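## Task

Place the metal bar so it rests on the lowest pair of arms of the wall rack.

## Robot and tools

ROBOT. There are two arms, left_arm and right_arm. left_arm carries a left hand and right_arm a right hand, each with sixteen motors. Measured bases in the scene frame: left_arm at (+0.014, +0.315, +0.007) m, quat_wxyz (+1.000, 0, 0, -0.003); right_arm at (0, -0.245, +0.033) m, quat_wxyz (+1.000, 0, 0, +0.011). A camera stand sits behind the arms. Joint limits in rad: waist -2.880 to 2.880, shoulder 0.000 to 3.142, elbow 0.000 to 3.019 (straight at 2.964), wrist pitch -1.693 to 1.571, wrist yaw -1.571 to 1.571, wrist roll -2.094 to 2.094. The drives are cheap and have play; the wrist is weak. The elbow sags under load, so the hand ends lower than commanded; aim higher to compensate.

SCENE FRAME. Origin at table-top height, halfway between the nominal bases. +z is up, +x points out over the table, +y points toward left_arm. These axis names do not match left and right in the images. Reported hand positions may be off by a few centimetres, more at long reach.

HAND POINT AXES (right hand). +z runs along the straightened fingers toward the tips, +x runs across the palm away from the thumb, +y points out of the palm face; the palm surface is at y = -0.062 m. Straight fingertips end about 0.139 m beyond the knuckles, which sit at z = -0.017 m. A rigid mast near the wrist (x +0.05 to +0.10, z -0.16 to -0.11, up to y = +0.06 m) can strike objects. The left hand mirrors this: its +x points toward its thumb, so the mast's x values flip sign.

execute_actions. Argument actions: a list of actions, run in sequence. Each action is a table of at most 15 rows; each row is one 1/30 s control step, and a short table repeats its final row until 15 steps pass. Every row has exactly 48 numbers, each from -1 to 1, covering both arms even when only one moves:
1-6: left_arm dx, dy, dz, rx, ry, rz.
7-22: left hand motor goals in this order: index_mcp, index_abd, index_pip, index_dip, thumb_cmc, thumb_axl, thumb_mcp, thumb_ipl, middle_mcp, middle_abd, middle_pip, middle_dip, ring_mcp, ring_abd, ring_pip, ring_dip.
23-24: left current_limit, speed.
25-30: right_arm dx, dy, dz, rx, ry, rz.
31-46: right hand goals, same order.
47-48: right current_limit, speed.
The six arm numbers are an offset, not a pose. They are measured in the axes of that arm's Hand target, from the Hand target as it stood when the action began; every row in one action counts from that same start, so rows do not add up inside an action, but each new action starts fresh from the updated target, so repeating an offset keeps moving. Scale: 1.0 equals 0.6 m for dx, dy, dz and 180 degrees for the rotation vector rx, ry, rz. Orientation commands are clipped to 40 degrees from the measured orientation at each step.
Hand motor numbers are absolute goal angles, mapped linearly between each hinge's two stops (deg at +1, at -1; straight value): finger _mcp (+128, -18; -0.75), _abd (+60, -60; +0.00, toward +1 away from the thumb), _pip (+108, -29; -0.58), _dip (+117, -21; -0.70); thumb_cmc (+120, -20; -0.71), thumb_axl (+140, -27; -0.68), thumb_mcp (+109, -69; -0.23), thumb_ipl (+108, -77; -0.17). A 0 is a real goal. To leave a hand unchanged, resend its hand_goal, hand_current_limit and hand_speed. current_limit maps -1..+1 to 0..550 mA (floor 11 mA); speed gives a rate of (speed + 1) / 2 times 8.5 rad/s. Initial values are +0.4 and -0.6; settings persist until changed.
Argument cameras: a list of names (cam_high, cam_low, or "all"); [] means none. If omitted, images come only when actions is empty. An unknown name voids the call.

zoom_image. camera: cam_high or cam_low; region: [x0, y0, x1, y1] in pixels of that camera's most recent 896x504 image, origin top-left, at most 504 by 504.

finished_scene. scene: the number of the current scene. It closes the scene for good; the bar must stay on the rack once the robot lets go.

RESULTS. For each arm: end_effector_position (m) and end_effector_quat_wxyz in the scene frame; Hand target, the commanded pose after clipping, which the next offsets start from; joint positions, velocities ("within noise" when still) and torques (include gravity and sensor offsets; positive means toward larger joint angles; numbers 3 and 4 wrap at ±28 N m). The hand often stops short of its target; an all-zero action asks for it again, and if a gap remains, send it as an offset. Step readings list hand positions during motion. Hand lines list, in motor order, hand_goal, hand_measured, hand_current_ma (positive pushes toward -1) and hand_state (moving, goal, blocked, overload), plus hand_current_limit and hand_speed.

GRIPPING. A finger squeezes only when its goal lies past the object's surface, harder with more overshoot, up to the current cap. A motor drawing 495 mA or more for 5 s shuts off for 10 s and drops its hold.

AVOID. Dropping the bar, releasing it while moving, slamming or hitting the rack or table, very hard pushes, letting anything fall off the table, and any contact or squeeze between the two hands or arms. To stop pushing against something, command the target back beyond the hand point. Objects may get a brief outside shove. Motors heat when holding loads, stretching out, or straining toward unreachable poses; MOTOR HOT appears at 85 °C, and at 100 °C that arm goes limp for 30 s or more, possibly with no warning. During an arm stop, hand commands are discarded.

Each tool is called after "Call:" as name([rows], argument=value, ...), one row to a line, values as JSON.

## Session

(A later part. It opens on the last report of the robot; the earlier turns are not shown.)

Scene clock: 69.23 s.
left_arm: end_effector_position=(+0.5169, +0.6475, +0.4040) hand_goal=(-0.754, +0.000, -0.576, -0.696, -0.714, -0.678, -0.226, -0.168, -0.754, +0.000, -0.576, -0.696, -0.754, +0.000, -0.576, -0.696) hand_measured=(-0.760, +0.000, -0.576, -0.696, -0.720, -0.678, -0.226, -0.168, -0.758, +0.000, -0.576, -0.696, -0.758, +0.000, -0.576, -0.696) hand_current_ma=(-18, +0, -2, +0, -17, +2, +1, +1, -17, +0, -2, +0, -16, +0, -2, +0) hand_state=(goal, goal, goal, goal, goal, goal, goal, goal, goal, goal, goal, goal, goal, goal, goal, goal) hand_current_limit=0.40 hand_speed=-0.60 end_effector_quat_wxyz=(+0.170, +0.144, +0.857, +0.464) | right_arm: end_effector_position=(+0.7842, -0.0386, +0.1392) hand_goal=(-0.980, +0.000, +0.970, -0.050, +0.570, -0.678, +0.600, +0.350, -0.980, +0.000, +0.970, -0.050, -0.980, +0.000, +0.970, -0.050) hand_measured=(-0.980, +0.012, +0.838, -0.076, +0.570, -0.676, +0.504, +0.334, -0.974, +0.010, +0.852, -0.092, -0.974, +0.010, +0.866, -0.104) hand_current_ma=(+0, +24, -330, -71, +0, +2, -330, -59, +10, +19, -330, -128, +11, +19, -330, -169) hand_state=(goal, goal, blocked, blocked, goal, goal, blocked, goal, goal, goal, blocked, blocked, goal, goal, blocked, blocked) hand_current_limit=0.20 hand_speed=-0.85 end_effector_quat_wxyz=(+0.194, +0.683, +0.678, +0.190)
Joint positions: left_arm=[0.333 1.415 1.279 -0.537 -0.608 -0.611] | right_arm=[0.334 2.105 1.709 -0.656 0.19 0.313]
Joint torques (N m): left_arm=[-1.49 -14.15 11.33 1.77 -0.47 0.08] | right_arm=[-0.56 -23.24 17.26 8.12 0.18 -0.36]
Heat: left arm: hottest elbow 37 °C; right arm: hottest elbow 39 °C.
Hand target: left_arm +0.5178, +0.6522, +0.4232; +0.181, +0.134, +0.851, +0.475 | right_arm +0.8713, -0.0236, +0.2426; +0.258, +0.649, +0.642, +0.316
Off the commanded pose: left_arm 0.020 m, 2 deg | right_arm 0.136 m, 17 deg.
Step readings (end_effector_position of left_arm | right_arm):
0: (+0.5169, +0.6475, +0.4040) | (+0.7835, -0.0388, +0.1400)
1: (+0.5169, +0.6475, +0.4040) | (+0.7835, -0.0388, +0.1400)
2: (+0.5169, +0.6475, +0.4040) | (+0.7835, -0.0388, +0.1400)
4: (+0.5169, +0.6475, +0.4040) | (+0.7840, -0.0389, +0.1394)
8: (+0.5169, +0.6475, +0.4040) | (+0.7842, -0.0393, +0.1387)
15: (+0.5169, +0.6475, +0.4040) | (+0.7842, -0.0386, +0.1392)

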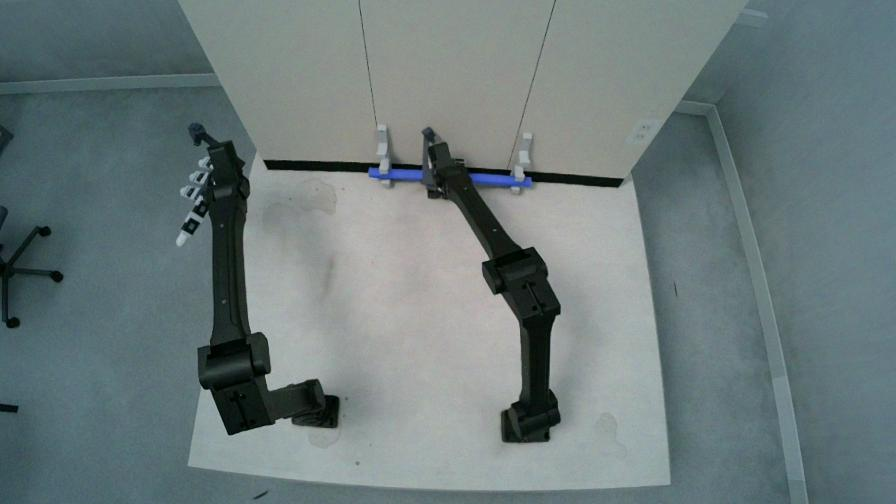

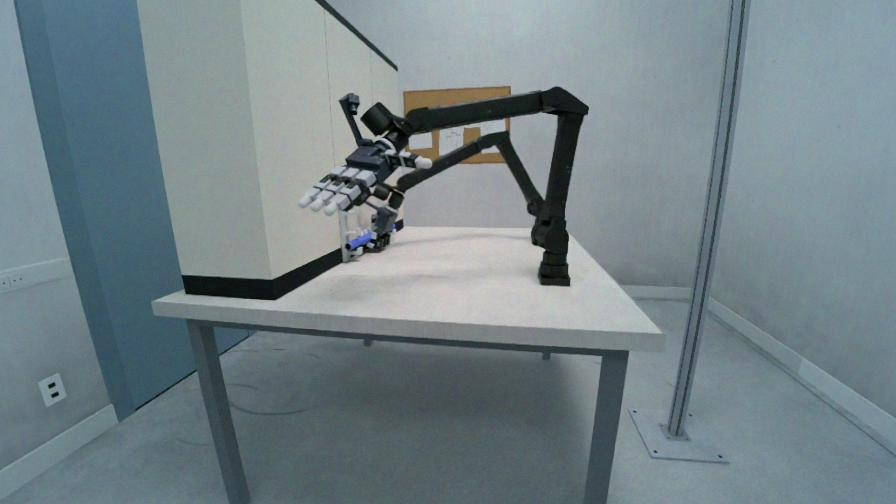

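Call:
execute_actions([
  [[0,0,0,0,0,0,-0.754,0,-0.576,-0.696,-0.714,-0.678,-0.226,-0.168,-0.754,0,-0.576,-0.696,-0.754,0,-0.576,-0.696,0.4,-0.6,0,-0.0185,0.0167,0,0,0,-0.98,0,0.97,-0.05,0.571,-0.678,0.6,0.35,-0.98,0,0.97,-0.05,-0.98,0,0.97,-0.05,0.2,-0.85],[0,0,0,0,0,0,-0.754,0,-0.576,-0.696,-0.714,-0.678,-0.226,-0.168,-0.754,0,-0.576,-0.696,-0.754,0,-0.576,-0.696,0.4,-0.6,0,-0.037,0.0333,0,0,0,-0.98,0,0.97,-0.05,0.571,-0.678,0.6,0.35,-0.98,0,0.97,-0.05,-0.98,0,0.97,-0.05,0.2,-0.85]],
], cameras=["all"])

Call:
zoom_image(camera="cam_low", region=[335, 190, 415, 263])

Call:
zoom_image(camera="cam_high", region=[360, 130, 560, 230])

Scene clock: 70.27 s.
left_arm: end_effector_position=(+0.5169, +0.6475, +0.4040) hand_goal=(-0.754, +0.000, -0.576, -0.696, -0.714, -0.678, -0.226, -0.168, -0.754, +0.000, -0.576, -0.696, -0.754, +0.000, -0.576, -0.696) hand_measured=(-0.760, +0.000, -0.576, -0.696, -0.720, -0.678, -0.226, -0.168, -0.758, +0.000, -0.576, -0.696, -0.758, +0.000, -0.576, -0.696) hand_current_ma=(-18, +0, -2, +0, -17, +2, +1, +1, -17, +0, -2, +0, -16, +0, -2, +0) hand_state=(goal, goal, goal, goal, goal, goal, goal, goal, goal, goal, goal, goal, goal, goal, goal, goal) hand_current_limit=0.40 hand_speed=-0.60 end_effector_quat_wxyz=(+0.170, +0.144, +0.857, +0.464) | right_arm: end_effector_position=(+0.7848, -0.0382, +0.1377) hand_goal=(-0.980, +0.000, +0.970, -0.050, +0.570, -0.678, +0.600, +0.350, -0.980, +0.000, +0.970, -0.050, -0.980, +0.000, +0.970, -0.050) hand_measured=(-0.972, +0.012, +0.834, -0.070, +0.570, -0.678, +0.504, +0.334, -0.964, +0.012, +0.848, -0.078, -0.962, +0.010, +0.860, -0.082) hand_current_ma=(+18, +24, -330, -50, +0, +1, -330, -59, +39, +21, -330, -76, +48, +20, -330, -89) hand_state=(goal, goal, blocked, goal, goal, goal, blocked, goal, goal, goal, blocked, blocked, goal, goal, blocked, blocked) hand_current_limit=0.20 hand_speed=-0.85 end_effector_quat_wxyz=(+0.199, +0.684, +0.676, +0.189)
Joint positions: left_arm=[0.333 1.415 1.279 -0.537 -0.608 -0.611] | right_arm=[0.337 2.11 1.709 -0.648 0.202 0.318]
Joint torques (N m): left_arm=[-1.32 -13.86 11.23 1.78 -0.48 0.07] | right_arm=[-0.56 -20.19 15.92 9.8 -0.05 -0.39]
Heat: left arm: hottest elbow 37 °C; right arm: hottest elbow 39 °C.
Hand target: left_arm +0.5178, +0.6522, +0.4232; +0.181, +0.134, +0.851, +0.475 | right_arm +0.8712, -0.0212, +0.2128; +0.258, +0.649, +0.642, +0.316
Off the commanded pose: left_arm 0.020 m, 2 deg | right_arm 0.116 m, 17 deg.
Step readings (end_effector_position of left_arm | right_arm):
0: (+0.5169, +0.6475, +0.4040) | (+0.7842, -0.0386, +0.1392)
1: (+0.5169, +0.6475, +0.4040) | (+0.7842, -0.0386, +0.1392)
2: (+0.5169, +0.6475, +0.4040) | (+0.7844, -0.0385, +0.1394)
4: (+0.5169, +0.6475, +0.4040) | (+0.7846, -0.0381, +0.1379)
8: (+0.5169, +0.6475, +0.4040) | (+0.7848, -0.0380, +0.1376)
15: (+0.5169, +0.6475, +0.4040) | (+0.7848, -0.0380, +0.1376)

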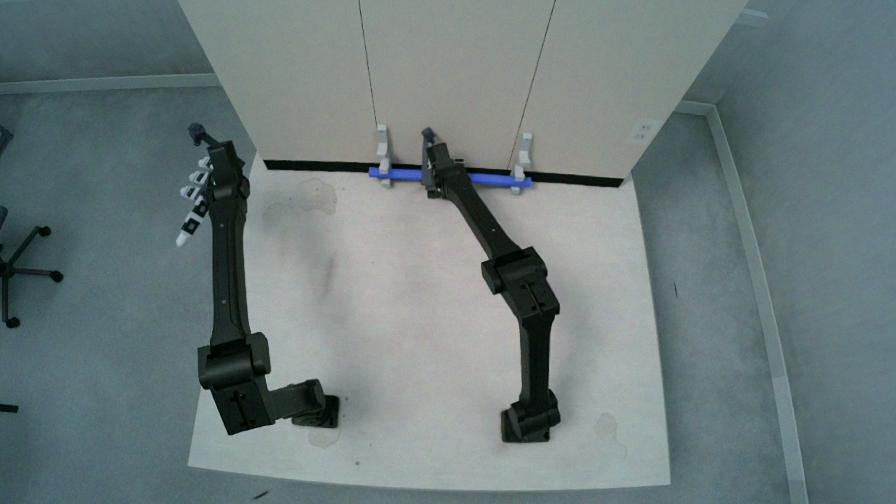

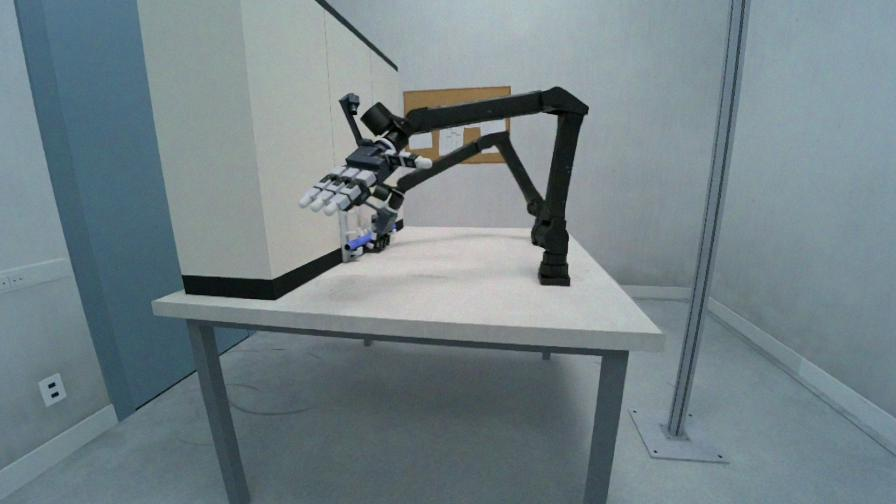

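Scaled by 6.300.

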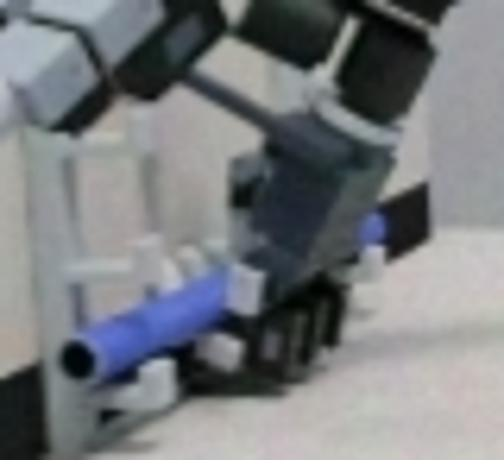

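Scaled by 2.520.

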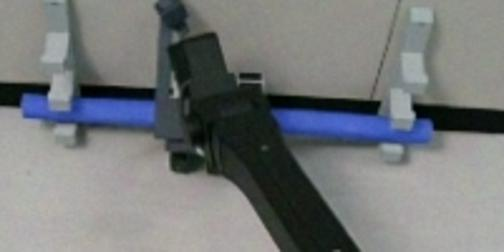

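Call:
execute_actions([
  [[0,0,0,0,0,0,-0.754,0,-0.576,-0.696,-0.714,-0.678,-0.226,-0.168,-0.754,0,-0.576,-0.696,-0.754,0,-0.576,-0.696,0.4,-0.6,0,-0.0137,0.0034,0,0,0,-0.98,0,0.97,-0.05,0.571,-0.678,0.6,0.35,-0.98,0,0.97,-0.05,-0.98,0,0.97,-0.05,0.2,-0.85],[0,0,0,0,0,0,-0.754,0,-0.576,-0.696,-0.714,-0.678,-0.226,-0.168,-0.754,0,-0.576,-0.696,-0.754,0,-0.576,-0.696,0.4,-0.6,0,-0.0275,0.0068,0,0,0,-0.98,0,0.97,-0.05,0.571,-0.678,0.6,0.35,-0.98,0,0.97,-0.05,-0.98,0,0.97,-0.05,0.2,-0.85]],
], cameras=["all"])

Call:
zoom_image(camera="cam_low", region=[335, 190, 415, 263])

Call:
zoom_image(camera="cam_high", region=[360, 130, 560, 230])

Scene clock: 72.43 s.
left_arm: end_effector_position=(+0.5169, +0.6475, +0.4040) hand_goal=(-0.754, +0.000, -0.576, -0.696, -0.714, -0.678, -0.226, -0.168, -0.754, +0.000, -0.576, -0.696, -0.754, +0.000, -0.576, -0.696) hand_measured=(-0.760, +0.000, -0.576, -0.696, -0.720, -0.678, -0.226, -0.168, -0.758, +0.000, -0.576, -0.696, -0.758, +0.000, -0.576, -0.696) hand_current_ma=(-18, +0, -2, +0, -17, +2, +1, +1, -17, +0, -2, +0, -16, +0, -2, +0) hand_state=(goal, goal, goal, goal, goal, goal, goal, goal, goal, goal, goal, goal, goal, goal, goal, goal) hand_current_limit=0.40 hand_speed=-0.60 end_effector_quat_wxyz=(+0.170, +0.144, +0.857, +0.464) | right_arm: end_effector_position=(+0.7845, -0.0374, +0.1358) hand_goal=(-0.980, +0.000, +0.970, -0.050, +0.570, -0.678, +0.600, +0.350, -0.980, +0.000, +0.970, -0.050, -0.980, +0.000, +0.970, -0.050) hand_measured=(-0.964, +0.012, +0.834, -0.070, +0.570, -0.678, +0.500, +0.338, -0.956, +0.012, +0.846, -0.072, -0.952, +0.012, +0.856, -0.070) hand_current_ma=(+39, +24, -330, -49, +0, +1, -330, -42, +69, +23, -330, -54, +84, +23, -330, -51) hand_state=(goal, goal, blocked, goal, goal, goal, blocked, goal, blocked, goal, blocked, blocked, blocked, goal, blocked, blocked) hand_current_limit=0.20 hand_speed=-0.85 end_effector_quat_wxyz=(+0.203, +0.685, +0.673, +0.193)
Joint positions: left_arm=[0.333 1.415 1.279 -0.537 -0.608 -0.611] | right_arm=[0.34 2.111 1.7 -0.628 0.21 0.323]
Joint torques (N m): left_arm=[-1.55 -14.15 11.28 1.84 -0.48 0.07] | right_arm=[-0.09 -19.78 14.45 10.33 -0.22 -0.39]
Heat: left arm: hottest elbow 37 °C; right arm: hottest elbow 39 °C.
Hand target: left_arm +0.5178, +0.6522, +0.4232; +0.181, +0.134, +0.851, +0.475 | right_arm +0.8631, -0.0202, +0.1978; +0.258, +0.649, +0.642, +0.316
Off the commanded pose: left_arm 0.020 m, 2 deg | right_arm 0.102 m, 16 deg.
Step readings (end_effector_position of left_arm | right_arm):
0: (+0.5169, +0.6475, +0.4040) | (+0.7848, -0.0382, +0.1377)
1: (+0.5169, +0.6475, +0.4040) | (+0.7848, -0.0382, +0.1377)
2: (+0.5169, +0.6475, +0.4040) | (+0.7850, -0.0383, +0.1380)
4: (+0.5169, +0.6475, +0.4040) | (+0.7849, -0.0374, +0.1384)
8: (+0.5169, +0.6475, +0.4040) | (+0.7852, -0.0379, +0.1371)
15: (+0.5169, +0.6475, +0.4040) | (+0.7847, -0.0370, +0.1362)

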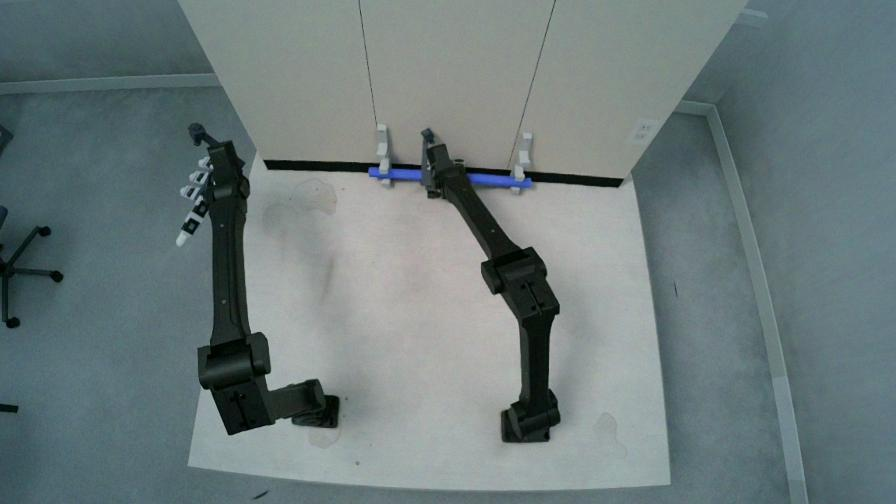

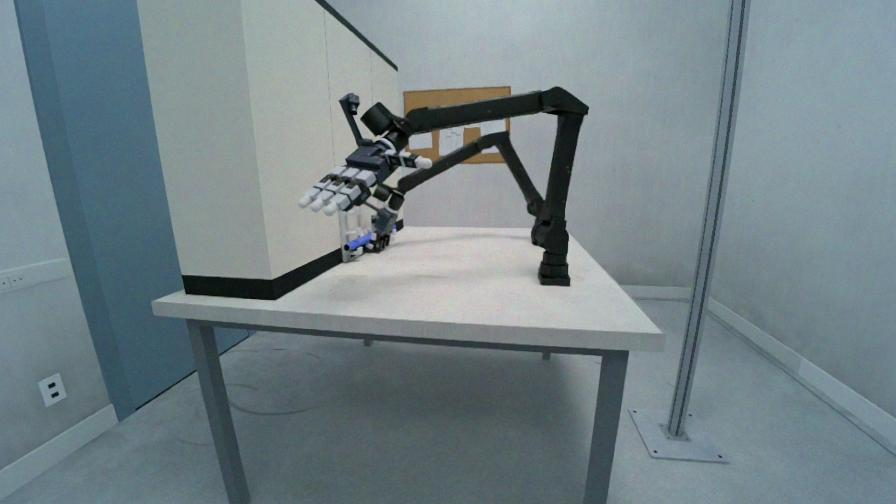

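Scaled by 6.300.

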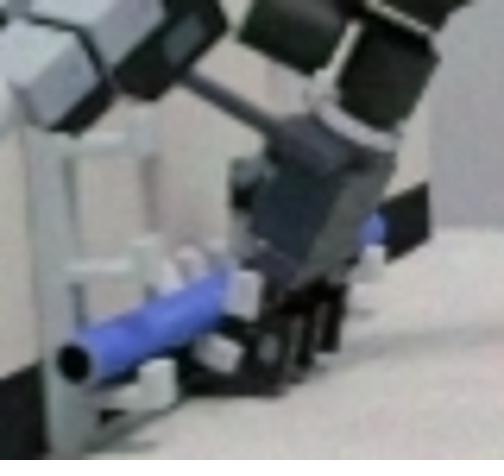

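Scaled by 2.520.

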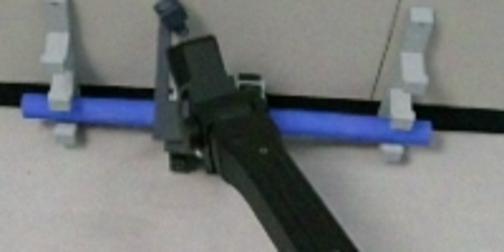

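Call:
execute_actions([
  [[0,0,0,0,0,0,-0.754,0,-0.576,-0.696,-0.714,-0.678,-0.226,-0.168,-0.754,0,-0.576,-0.696,-0.754,0,-0.576,-0.696,0.4,-0.6,0,-0.013,-0.002,0,0,0,-0.98,0,0.97,-0.05,0.571,-0.678,0.6,0.35,-0.98,0,0.97,-0.05,-0.98,0,0.97,-0.05,0.2,-0.85],[0,0,0,0,0,0,-0.754,0,-0.576,-0.696,-0.714,-0.678,-0.226,-0.168,-0.754,0,-0.576,-0.696,-0.754,0,-0.576,-0.696,0.4,-0.6,0,-0.0258,-0.0037,0,0,0,-0.98,0,0.97,-0.05,0.571,-0.678,0.6,0.35,-0.98,0,0.97,-0.05,-0.98,0,0.97,-0.05,0.2,-0.85]],
], cameras=["all"])

Call:
zoom_image(camera="cam_low", region=[335, 190, 415, 263])

Call:
zoom_image(camera="cam_high", region=[360, 130, 560, 230])

Scene clock: 73.90 s.
left_arm: end_effector_position=(+0.5169, +0.6475, +0.4040) hand_goal=(-0.754, +0.000, -0.576, -0.696, -0.714, -0.678, -0.226, -0.168, -0.754, +0.000, -0.576, -0.696, -0.754, +0.000, -0.576, -0.696) hand_measured=(-0.760, +0.000, -0.576, -0.696, -0.720, -0.678, -0.226, -0.168, -0.758, +0.000, -0.576, -0.696, -0.758, +0.000, -0.576, -0.696) hand_current_ma=(-18, +0, -2, +0, -17, +2, +1, +1, -17, +0, -2, +0, -16, +0, -2, +0) hand_state=(goal, goal, goal, goal, goal, goal, goal, goal, goal, goal, goal, goal, goal, goal, goal, goal) hand_current_limit=0.40 hand_speed=-0.60 end_effector_quat_wxyz=(+0.170, +0.144, +0.857, +0.464) | right_arm: end_effector_position=(+0.7837, -0.0364, +0.1316) hand_goal=(-0.980, +0.000, +0.970, -0.050, +0.570, -0.678, +0.600, +0.350, -0.980, +0.000, +0.970, -0.050, -0.980, +0.000, +0.970, -0.050) hand_measured=(-0.958, +0.014, +0.834, -0.070, +0.570, -0.678, +0.494, +0.344, -0.946, +0.012, +0.844, -0.070, -0.938, +0.012, +0.852, -0.060) hand_current_ma=(+63, +27, -330, -53, +0, +0, -330, -17, +103, +25, -330, -47, +132, +25, -330, -22) hand_state=(blocked, goal, blocked, blocked, goal, goal, blocked, goal, blocked, goal, blocked, goal, blocked, goal, blocked, goal) hand_current_limit=0.20 hand_speed=-0.85 end_effector_quat_wxyz=(+0.210, +0.685, +0.667, +0.207)
Joint positions: left_arm=[0.333 1.415 1.279 -0.537 -0.608 -0.611] | right_arm=[0.343 2.11 1.668 -0.565 0.214 0.33]
Joint torques (N m): left_arm=[-1.38 -14.04 11.19 1.84 -0.48 0.09] | right_arm=[-0.21 -20.07 13.64 9.31 -0.26 -0.41]
Heat: left arm: hottest elbow 38 °C; right arm: hottest elbow 39 °C.
Hand target: left_arm +0.5178, +0.6522, +0.4232; +0.181, +0.134, +0.851, +0.475 | right_arm +0.8511, -0.0197, +0.1879; +0.258, +0.649, +0.642, +0.316
Off the commanded pose: left_arm 0.020 m, 2 deg | right_arm 0.089 m, 15 deg.
Step readings (end_effector_position of left_arm | right_arm):
0: (+0.5169, +0.6475, +0.4040) | (+0.7845, -0.0374, +0.1358)
1: (+0.5169, +0.6475, +0.4040) | (+0.7845, -0.0374, +0.1358)
2: (+0.5169, +0.6475, +0.4040) | (+0.7845, -0.0373, +0.1355)
4: (+0.5169, +0.6475, +0.4040) | (+0.7844, -0.0378, +0.1355)
8: (+0.5169, +0.6475, +0.4040) | (+0.7840, -0.0373, +0.1332)
15: (+0.5169, +0.6475, +0.4040) | (+0.7837, -0.0364, +0.1319)

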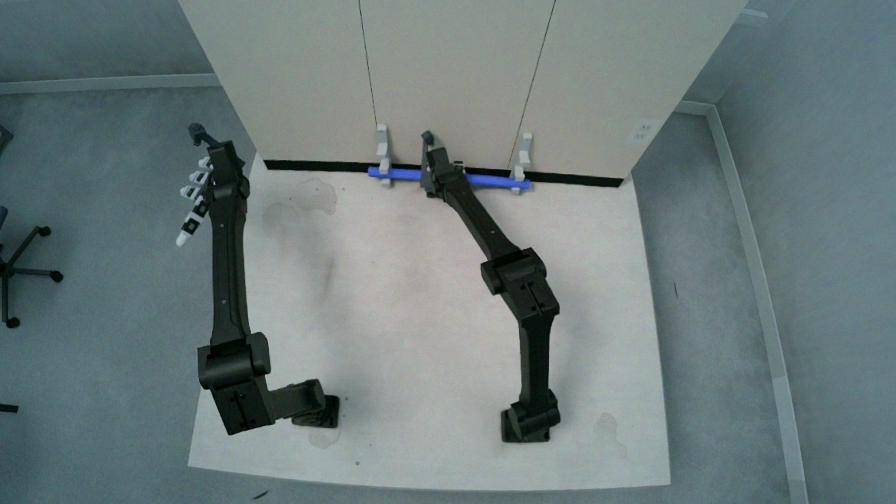

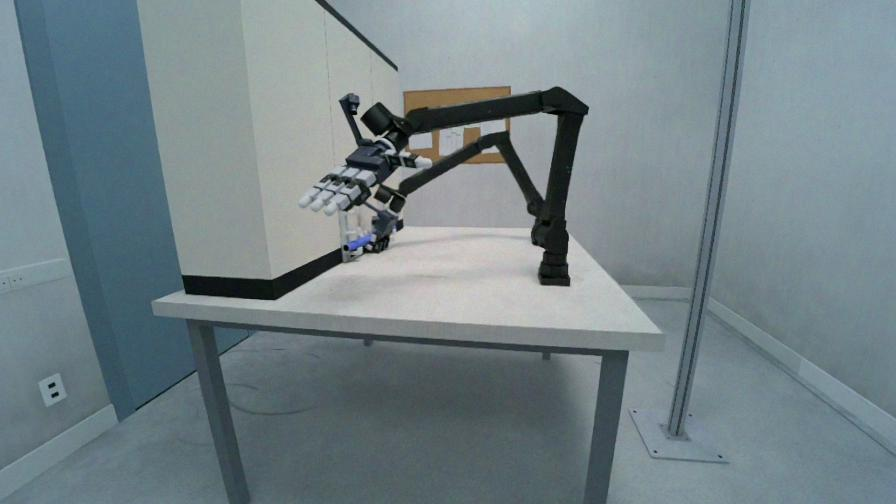

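Scaled by 6.300.

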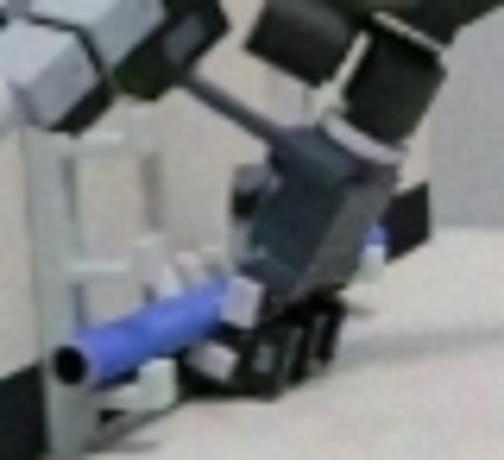

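Scaled by 2.520.

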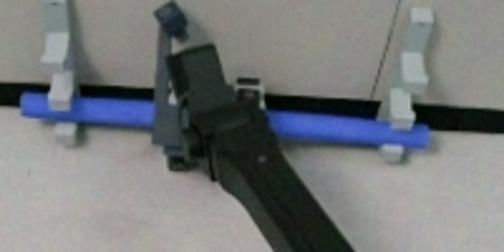

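Call:
zoom_image(camera="cam_high", region=[500, 150, 560, 210])

Call:
zoom_image(camera="cam_high", region=[355, 150, 415, 210])

Call:
zoom_image(camera="cam_low", region=[340, 225, 380, 265])

Scaled by 8.400.

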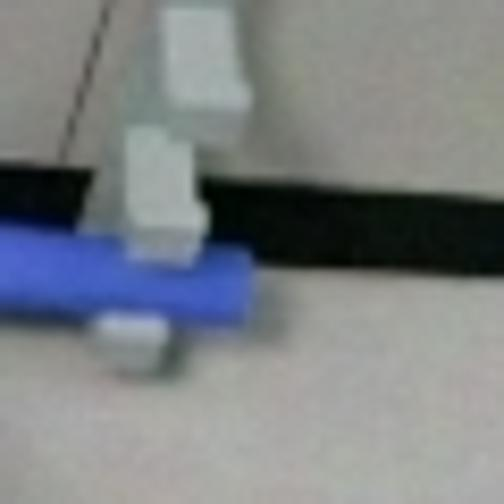

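Scaled by 8.400.

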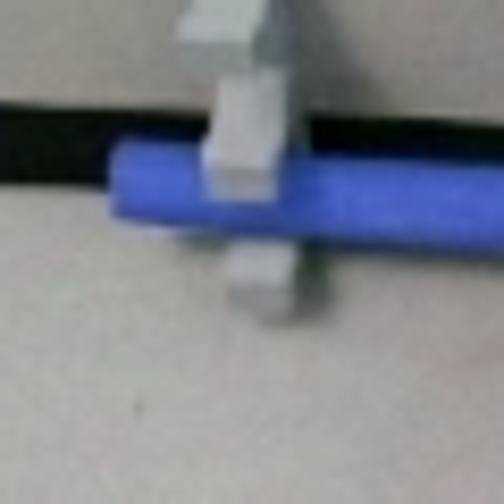

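Scaled by 12.600.

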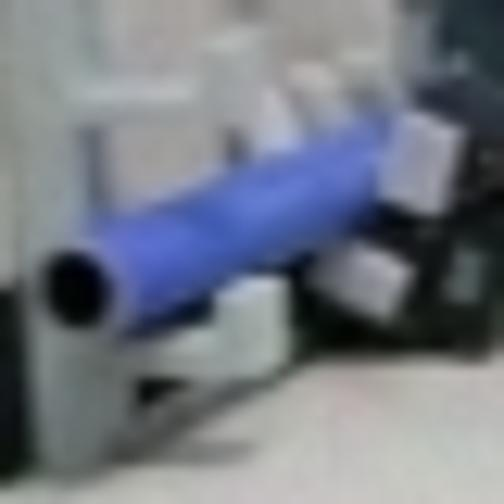

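Call:
zoom_image(camera="cam_low", region=[370, 210, 410, 250])

Scaled by 12.600.

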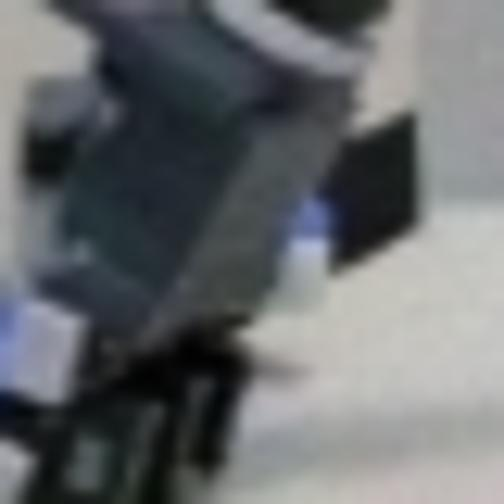

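Call:
execute_actions([
  [[0,0,0,0,0,0,-0.754,0,-0.576,-0.696,-0.714,-0.678,-0.226,-0.168,-0.754,0,-0.576,-0.696,-0.754,0,-0.576,-0.696,0.4,-0.6,0,-0.0107,0.003,0,-0.0015,-0.0098,-0.98,0,0.97,-0.05,0.571,-0.678,0.6,0.35,-0.98,0,0.97,-0.05,-0.98,0,0.97,-0.05,0.2,-0.85],[0,0,0,0,0,0,-0.754,0,-0.576,-0.696,-0.714,-0.678,-0.226,-0.168,-0.754,0,-0.576,-0.696,-0.754,0,-0.576,-0.696,0.4,-0.6,0,-0.0215,0.0059,0,-0.003,-0.0197,-0.98,0,0.97,-0.05,0.571,-0.678,0.6,0.35,-0.98,0,0.97,-0.05,-0.98,0,0.97,-0.05,0.2,-0.85]],
], cameras=["all"])

Call:
zoom_image(camera="cam_high", region=[500, 150, 560, 210])

Call:
zoom_image(camera="cam_high", region=[355, 150, 415, 210])

Call:
zoom_image(camera="cam_low", region=[340, 220, 400, 265])

Scene clock: 76.07 s.
left_arm: end_effector_position=(+0.5169, +0.6475, +0.4040) hand_goal=(-0.754, +0.000, -0.576, -0.696, -0.714, -0.678, -0.226, -0.168, -0.754, +0.000, -0.576, -0.696, -0.754, +0.000, -0.576, -0.696) hand_measured=(-0.760, +0.000, -0.576, -0.696, -0.720, -0.678, -0.226, -0.168, -0.758, +0.000, -0.576, -0.696, -0.758, +0.000, -0.576, -0.696) hand_current_ma=(-18, +0, -2, +0, -17, +2, +1, +1, -17, +0, -2, +0, -16, +0, -2, +0) hand_state=(goal, goal, goal, goal, goal, goal, goal, goal, goal, goal, goal, goal, goal, goal, goal, goal) hand_current_limit=0.40 hand_speed=-0.60 end_effector_quat_wxyz=(+0.170, +0.144, +0.857, +0.464) | right_arm: end_effector_position=(+0.7830, -0.0368, +0.1311) hand_goal=(-0.980, +0.000, +0.970, -0.050, +0.570, -0.678, +0.600, +0.350, -0.980, +0.000, +0.970, -0.050, -0.980, +0.000, +0.970, -0.050) hand_measured=(-0.954, +0.016, +0.834, -0.072, +0.570, -0.678, +0.492, +0.346, -0.942, +0.014, +0.844, -0.068, -0.932, +0.014, +0.852, -0.058) hand_current_ma=(+73, +30, -330, -55, +0, +0, -330, -8, +120, +28, -330, -46, +156, +28, -330, -17) hand_state=(blocked, goal, blocked, blocked, goal, goal, blocked, goal, blocked, goal, blocked, goal, blocked, goal, blocked, goal) hand_current_limit=0.20 hand_speed=-0.85 end_effector_quat_wxyz=(+0.223, +0.682, +0.663, +0.215)
Joint positions: left_arm=[0.333 1.415 1.279 -0.537 -0.608 -0.611] | right_arm=[0.346 2.107 1.642 -0.515 0.233 0.326]
Joint torques (N m): left_arm=[-1.44 -13.86 11.25 1.8 -0.48 0.07] | right_arm=[-0.38 -19.02 13.2 8.58 -0.34 -0.99]
Heat: left arm: hottest elbow 38 °C; right arm: hottest elbow 39 °C.
Hand target: left_arm +0.5178, +0.6522, +0.4232; +0.181, +0.134, +0.851, +0.475 | right_arm +0.8451, -0.0189, +0.1760; +0.271, +0.631, +0.661, +0.304
Off the commanded pose: left_arm 0.020 m, 2 deg | right_arm 0.079 m, 13 deg.
Step readings (end_effector_position of left_arm | right_arm):
0: (+0.5169, +0.6475, +0.4040) | (+0.7837, -0.0364, +0.1316)
1: (+0.5169, +0.6475, +0.4040) | (+0.7837, -0.0364, +0.1316)
2: (+0.5169, +0.6475, +0.4040) | (+0.7835, -0.0367, +0.1312)
4: (+0.5169, +0.6475, +0.4040) | (+0.7832, -0.0365, +0.1319)
8: (+0.5169, +0.6475, +0.4040) | (+0.7832, -0.0364, +0.1313)
15: (+0.5169, +0.6475, +0.4040) | (+0.7830, -0.0365, +0.1312)

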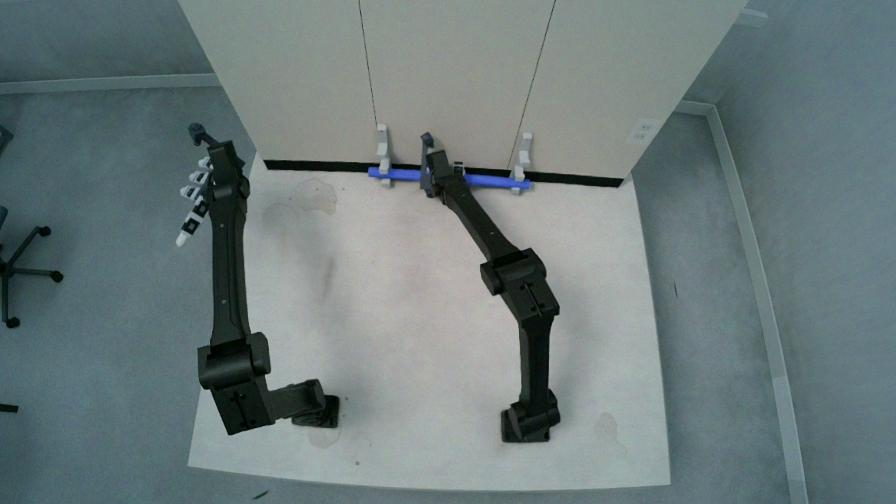

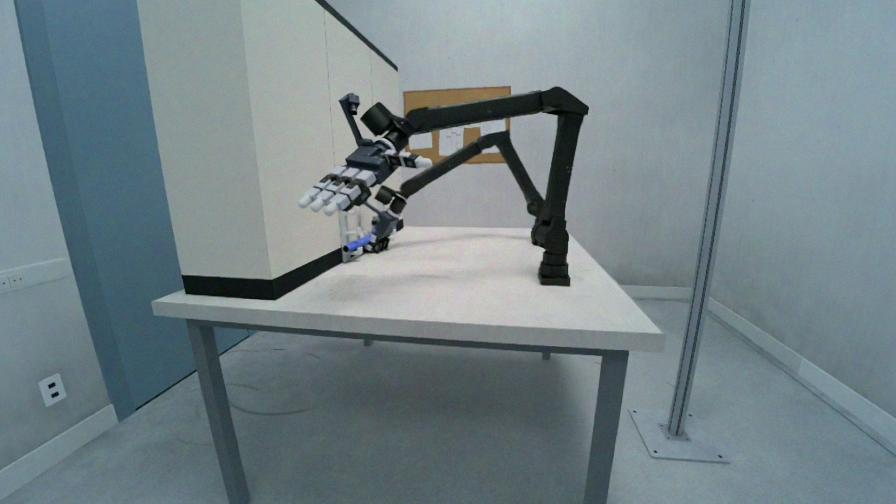

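Scaled by 8.400.

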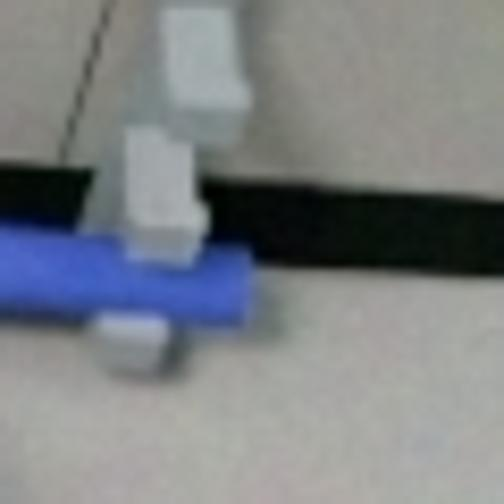

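Scaled by 8.400.

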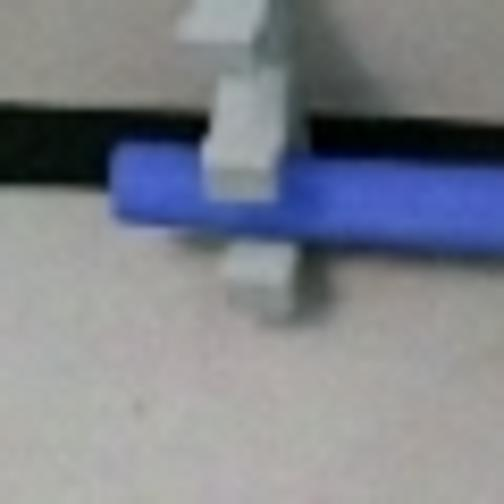

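Scaled by 8.400.

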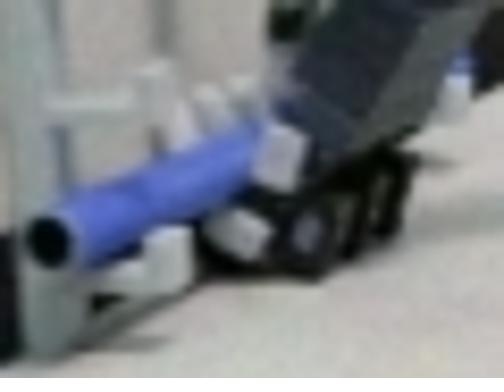

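Call:
execute_actions([
  [[0,0,0,0,0,0,-0.754,0,-0.576,-0.696,-0.714,-0.678,-0.226,-0.168,-0.754,0,-0.576,-0.696,-0.754,0,-0.576,-0.696,0.4,-0.6,0.0006,-0.0104,-0.004,0,0.0082,-0.0075,-0.98,0,0.97,-0.05,0.571,-0.678,0.6,0.35,-0.98,0,0.97,-0.05,-0.98,0,0.97,-0.05,0.2,-0.85],[0,0,0,0,0,0,-0.754,0,-0.576,-0.696,-0.714,-0.678,-0.226,-0.168,-0.754,0,-0.576,-0.696,-0.754,0,-0.576,-0.696,0.4,-0.6,0.0012,-0.0208,-0.0081,0.0006,0.0165,-0.0149,-0.98,0,0.97,-0.05,0.571,-0.678,0.6,0.35,-0.98,0,0.97,-0.05,-0.98,0,0.97,-0.05,0.2,-0.85]],
], cameras=["all"])

Call:
zoom_image(camera="cam_high", region=[500, 150, 560, 210])

Call:
zoom_image(camera="cam_high", region=[355, 150, 415, 210])

Call:
zoom_image(camera="cam_low", region=[340, 220, 400, 265])

Scene clock: 77.70 s.
left_arm: end_effector_position=(+0.5169, +0.6475, +0.4040) hand_goal=(-0.754, +0.000, -0.576, -0.696, -0.714, -0.678, -0.226, -0.168, -0.754, +0.000, -0.576, -0.696, -0.754, +0.000, -0.576, -0.696) hand_measured=(-0.760, +0.000, -0.576, -0.696, -0.720, -0.678, -0.226, -0.168, -0.758, +0.000, -0.576, -0.696, -0.758, +0.000, -0.576, -0.696) hand_current_ma=(-18, +0, -2, +0, -17, +2, +1, +1, -17, +0, -2, +0, -16, +0, -2, +0) hand_state=(goal, goal, goal, goal, goal, goal, goal, goal, goal, goal, goal, goal, goal, goal, goal, goal) hand_current_limit=0.40 hand_speed=-0.60 end_effector_quat_wxyz=(+0.170, +0.144, +0.857, +0.464) | right_arm: end_effector_position=(+0.7819, -0.0357, +0.1314) hand_goal=(-0.980, +0.000, +0.970, -0.050, +0.570, -0.678, +0.600, +0.350, -0.980, +0.000, +0.970, -0.050, -0.980, +0.000, +0.970, -0.050) hand_measured=(-0.968, +0.010, +0.834, -0.050, +0.570, -0.676, +0.492, +0.344, -0.962, +0.006, +0.842, -0.066, -0.966, +0.006, +0.852, -0.076) hand_current_ma=(+28, +20, -330, +1, +0, +3, -330, -14, +44, +9, -330, -39, +36, +8, -330, -70) hand_state=(goal, goal, blocked, goal, goal, goal, blocked, goal, goal, goal, blocked, goal, goal, goal, blocked, blocked) hand_current_limit=0.20 hand_speed=-0.85 end_effector_quat_wxyz=(+0.229, +0.668, +0.669, +0.233)
Joint positions: left_arm=[0.333 1.415 1.279 -0.537 -0.608 -0.611] | right_arm=[0.341 2.095 1.599 -0.441 0.216 0.292]
Joint torques (N m): left_arm=[-1.49 -14.21 11.22 1.8 -0.49 0.06] | right_arm=[-0.67 -19.72 11.85 7.65 -1.92 -1.2]
Heat: left arm: hottest elbow 38 °C; right arm: hottest elbow 39 °C.
Hand target: left_arm +0.5178, +0.6522, +0.4232; +0.181, +0.134, +0.851, +0.475 | right_arm +0.8331, -0.0187, +0.1699; +0.260, +0.607, +0.682, +0.314
Off the commanded pose: left_arm 0.020 m, 2 deg | right_arm 0.066 m, 12 deg.
Step readings (end_effector_position of left_arm | right_arm):
0: (+0.5169, +0.6475, +0.4040) | (+0.7830, -0.0368, +0.1311)
1: (+0.5169, +0.6475, +0.4040) | (+0.7830, -0.0368, +0.1311)
2: (+0.5169, +0.6475, +0.4040) | (+0.7825, -0.0369, +0.1301)
4: (+0.5169, +0.6475, +0.4040) | (+0.7823, -0.0360, +0.1306)
8: (+0.5169, +0.6475, +0.4040) | (+0.7819, -0.0359, +0.1310)
15: (+0.5169, +0.6475, +0.4040) | (+0.7819, -0.0358, +0.1316)

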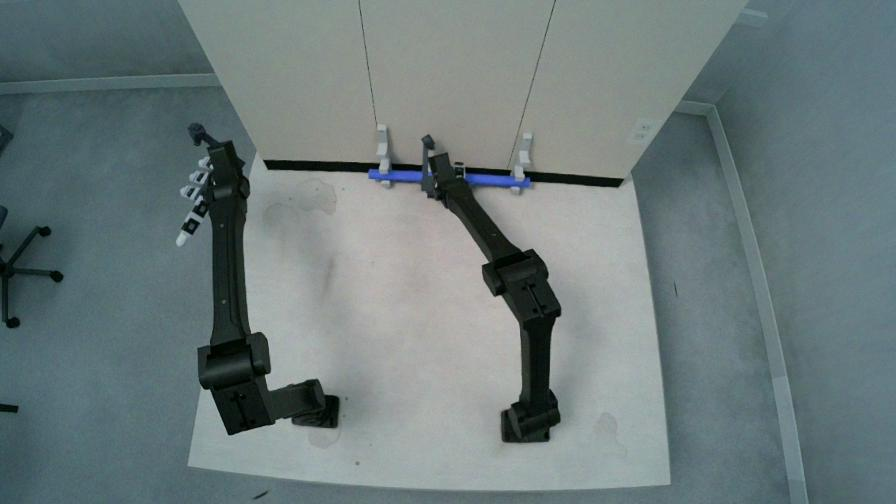

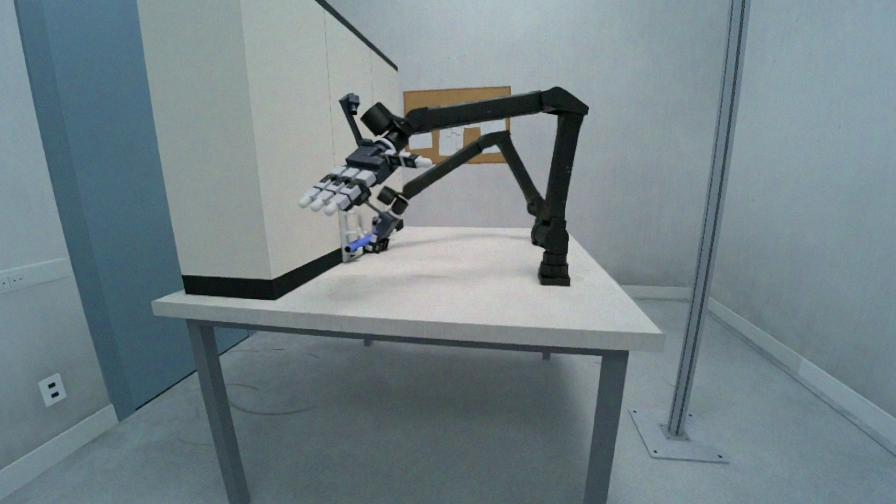

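Scaled by 8.400.

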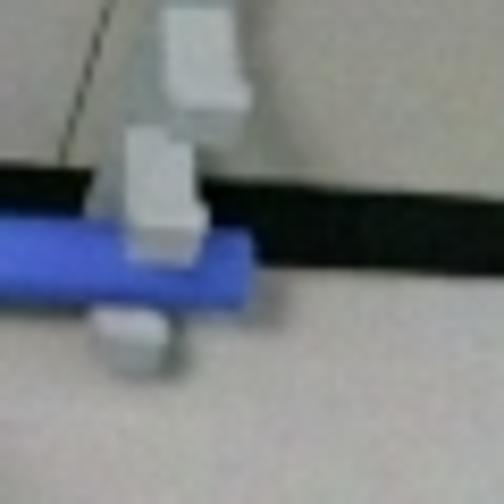

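Scaled by 8.400.

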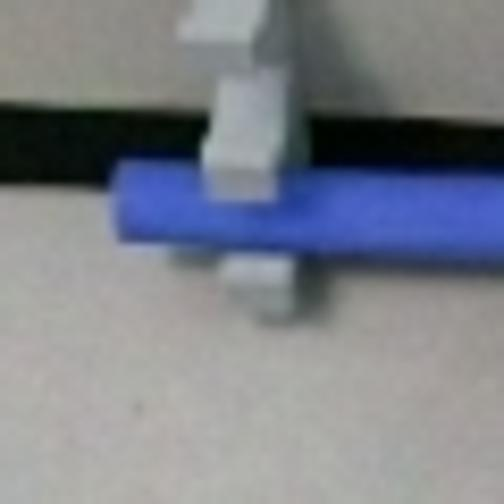

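Scaled by 8.400.

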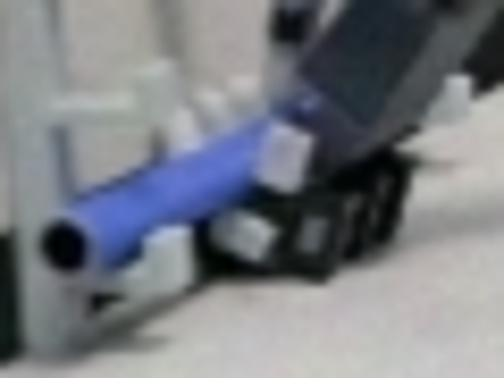

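Call:
execute_actions([
  [[0,0,0,0,0,0,-0.754,0,-0.576,-0.696,-0.714,-0.678,-0.226,-0.168,-0.754,0,-0.576,-0.696,-0.754,0,-0.576,-0.696,0.4,-0.6,0.0003,-0.0107,0.003,0,0,0,-0.98,0,0.97,-0.05,0.571,-0.678,0.6,0.35,-0.98,0,0.97,-0.05,-0.98,0,0.97,-0.05,0.2,-0.85],[0,0,0,0,0,0,-0.754,0,-0.576,-0.696,-0.714,-0.678,-0.226,-0.168,-0.754,0,-0.576,-0.696,-0.754,0,-0.576,-0.696,0.4,-0.6,0.0007,-0.0215,0.006,0,0,0,-0.98,0,0.97,-0.05,0.571,-0.678,0.6,0.35,-0.98,0,0.97,-0.05,-0.98,0,0.97,-0.05,0.2,-0.85]],
], cameras=["all"])

Call:
zoom_image(camera="cam_high", region=[500, 150, 560, 210])

Call:
zoom_image(camera="cam_high", region=[355, 150, 415, 210])

Call:
zoom_image(camera="cam_low", region=[340, 220, 400, 265])

Scene clock: 79.17 s.
left_arm: end_effector_position=(+0.5169, +0.6475, +0.4040) hand_goal=(-0.754, +0.000, -0.576, -0.696, -0.714, -0.678, -0.226, -0.168, -0.754, +0.000, -0.576, -0.696, -0.754, +0.000, -0.576, -0.696) hand_measured=(-0.760, +0.000, -0.576, -0.696, -0.720, -0.678, -0.226, -0.168, -0.758, +0.000, -0.576, -0.696, -0.758, +0.000, -0.576, -0.696) hand_current_ma=(-18, +0, -2, +0, -17, +2, +1, +1, -17, +0, -2, +0, -16, +0, -2, +0) hand_state=(goal, goal, goal, goal, goal, goal, goal, goal, goal, goal, goal, goal, goal, goal, goal, goal) hand_current_limit=0.40 hand_speed=-0.60 end_effector_quat_wxyz=(+0.170, +0.144, +0.857, +0.464) | right_arm: end_effector_position=(+0.7813, -0.0366, +0.1318) hand_goal=(-0.980, +0.000, +0.970, -0.050, +0.570, -0.678, +0.600, +0.350, -0.980, +0.000, +0.970, -0.050, -0.980, +0.000, +0.970, -0.050) hand_measured=(-0.986, +0.010, +0.834, -0.044, +0.570, -0.676, +0.494, +0.340, -0.980, +0.004, +0.842, -0.066, -0.984, +0.002, +0.852, -0.078) hand_current_ma=(-11, +18, -330, +10, +0, +4, -330, -30, +0, +5, -330, -39, -8, +3, -330, -79) hand_state=(goal, goal, blocked, goal, goal, goal, blocked, goal, goal, goal, blocked, goal, goal, goal, blocked, blocked) hand_current_limit=0.20 hand_speed=-0.85 end_effector_quat_wxyz=(+0.234, +0.664, +0.668, +0.241)
Joint positions: left_arm=[0.333 1.415 1.279 -0.537 -0.608 -0.611] | right_arm=[0.34 2.09 1.579 -0.404 0.216 0.284]
Joint torques (N m): left_arm=[-1.08 -13.92 11.29 1.8 -0.48 0.09] | right_arm=[-0.56 -18.49 11.44 7.62 -1.98 -1.14]
Heat: left arm: hottest elbow 38 °C; right arm: hottest elbow 39 °C.
Hand target: left_arm +0.5178, +0.6522, +0.4232; +0.181, +0.134, +0.851, +0.475 | right_arm +0.8271, -0.0188, +0.1580; +0.260, +0.607, +0.682, +0.314
Off the commanded pose: left_arm 0.020 m, 2 deg | right_arm 0.056 m, 11 deg.
Step readings (end_effector_position of left_arm | right_arm):
0: (+0.5169, +0.6475, +0.4040) | (+0.7819, -0.0357, +0.1314)
1: (+0.5169, +0.6475, +0.4040) | (+0.7819, -0.0357, +0.1314)
2: (+0.5169, +0.6475, +0.4040) | (+0.7816, -0.0358, +0.1309)
4: (+0.5169, +0.6475, +0.4040) | (+0.7813, -0.0358, +0.1310)
8: (+0.5169, +0.6475, +0.4040) | (+0.7811, -0.0356, +0.1312)
15: (+0.5169, +0.6475, +0.4040) | (+0.7807, -0.0356, +0.1315)

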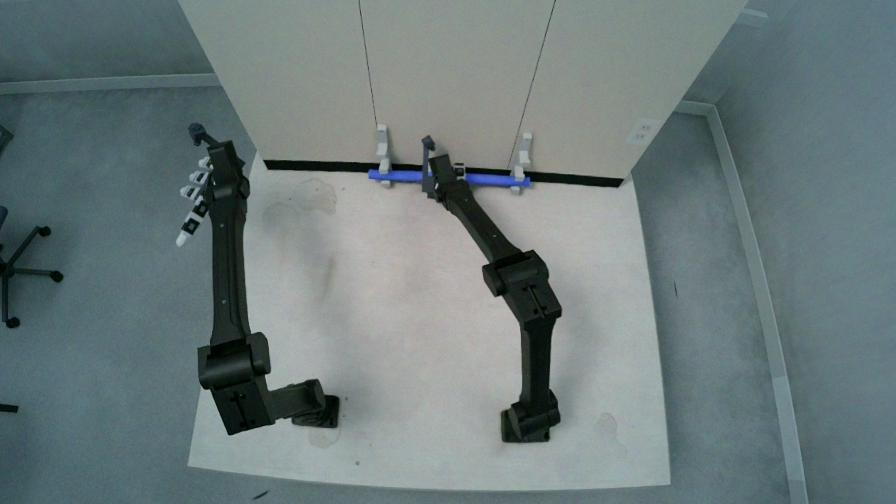

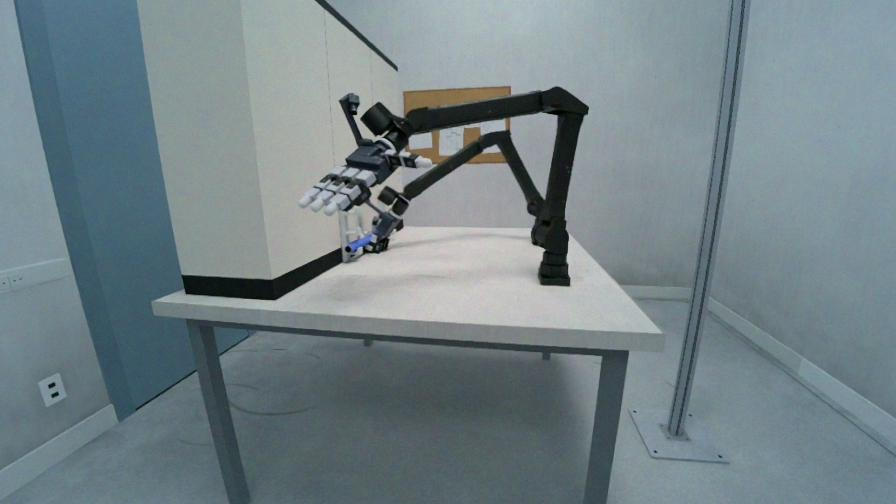

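Scaled by 8.400.

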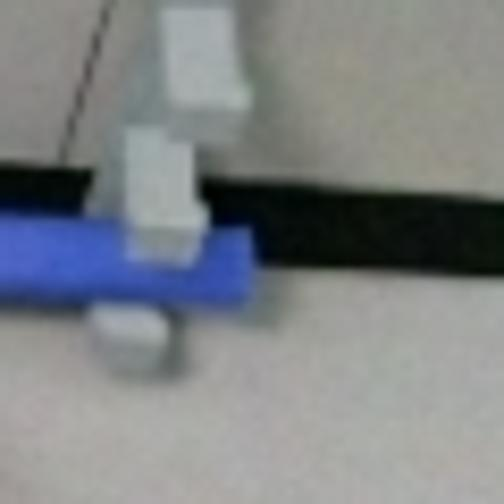

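Scaled by 8.400.

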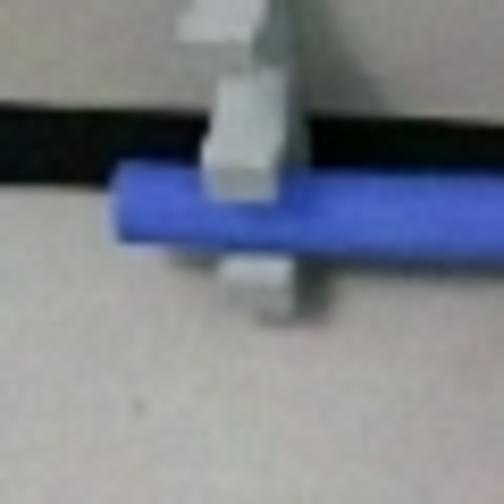

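Scaled by 8.400.

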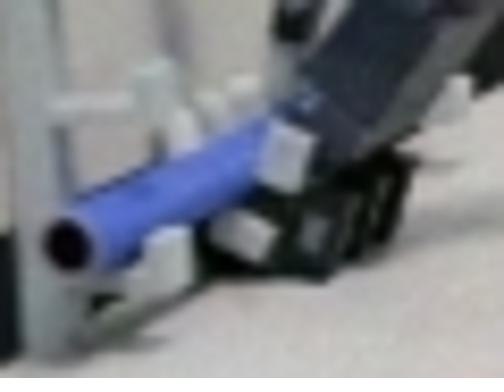

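Call:
zoom_image(camera="cam_low", region=[342, 236, 370, 264])

Scaled by 18.000.

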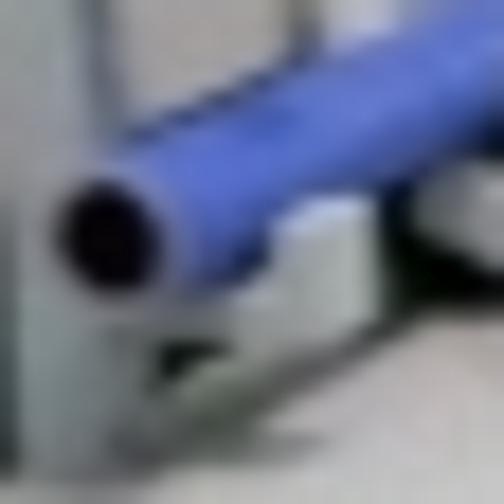

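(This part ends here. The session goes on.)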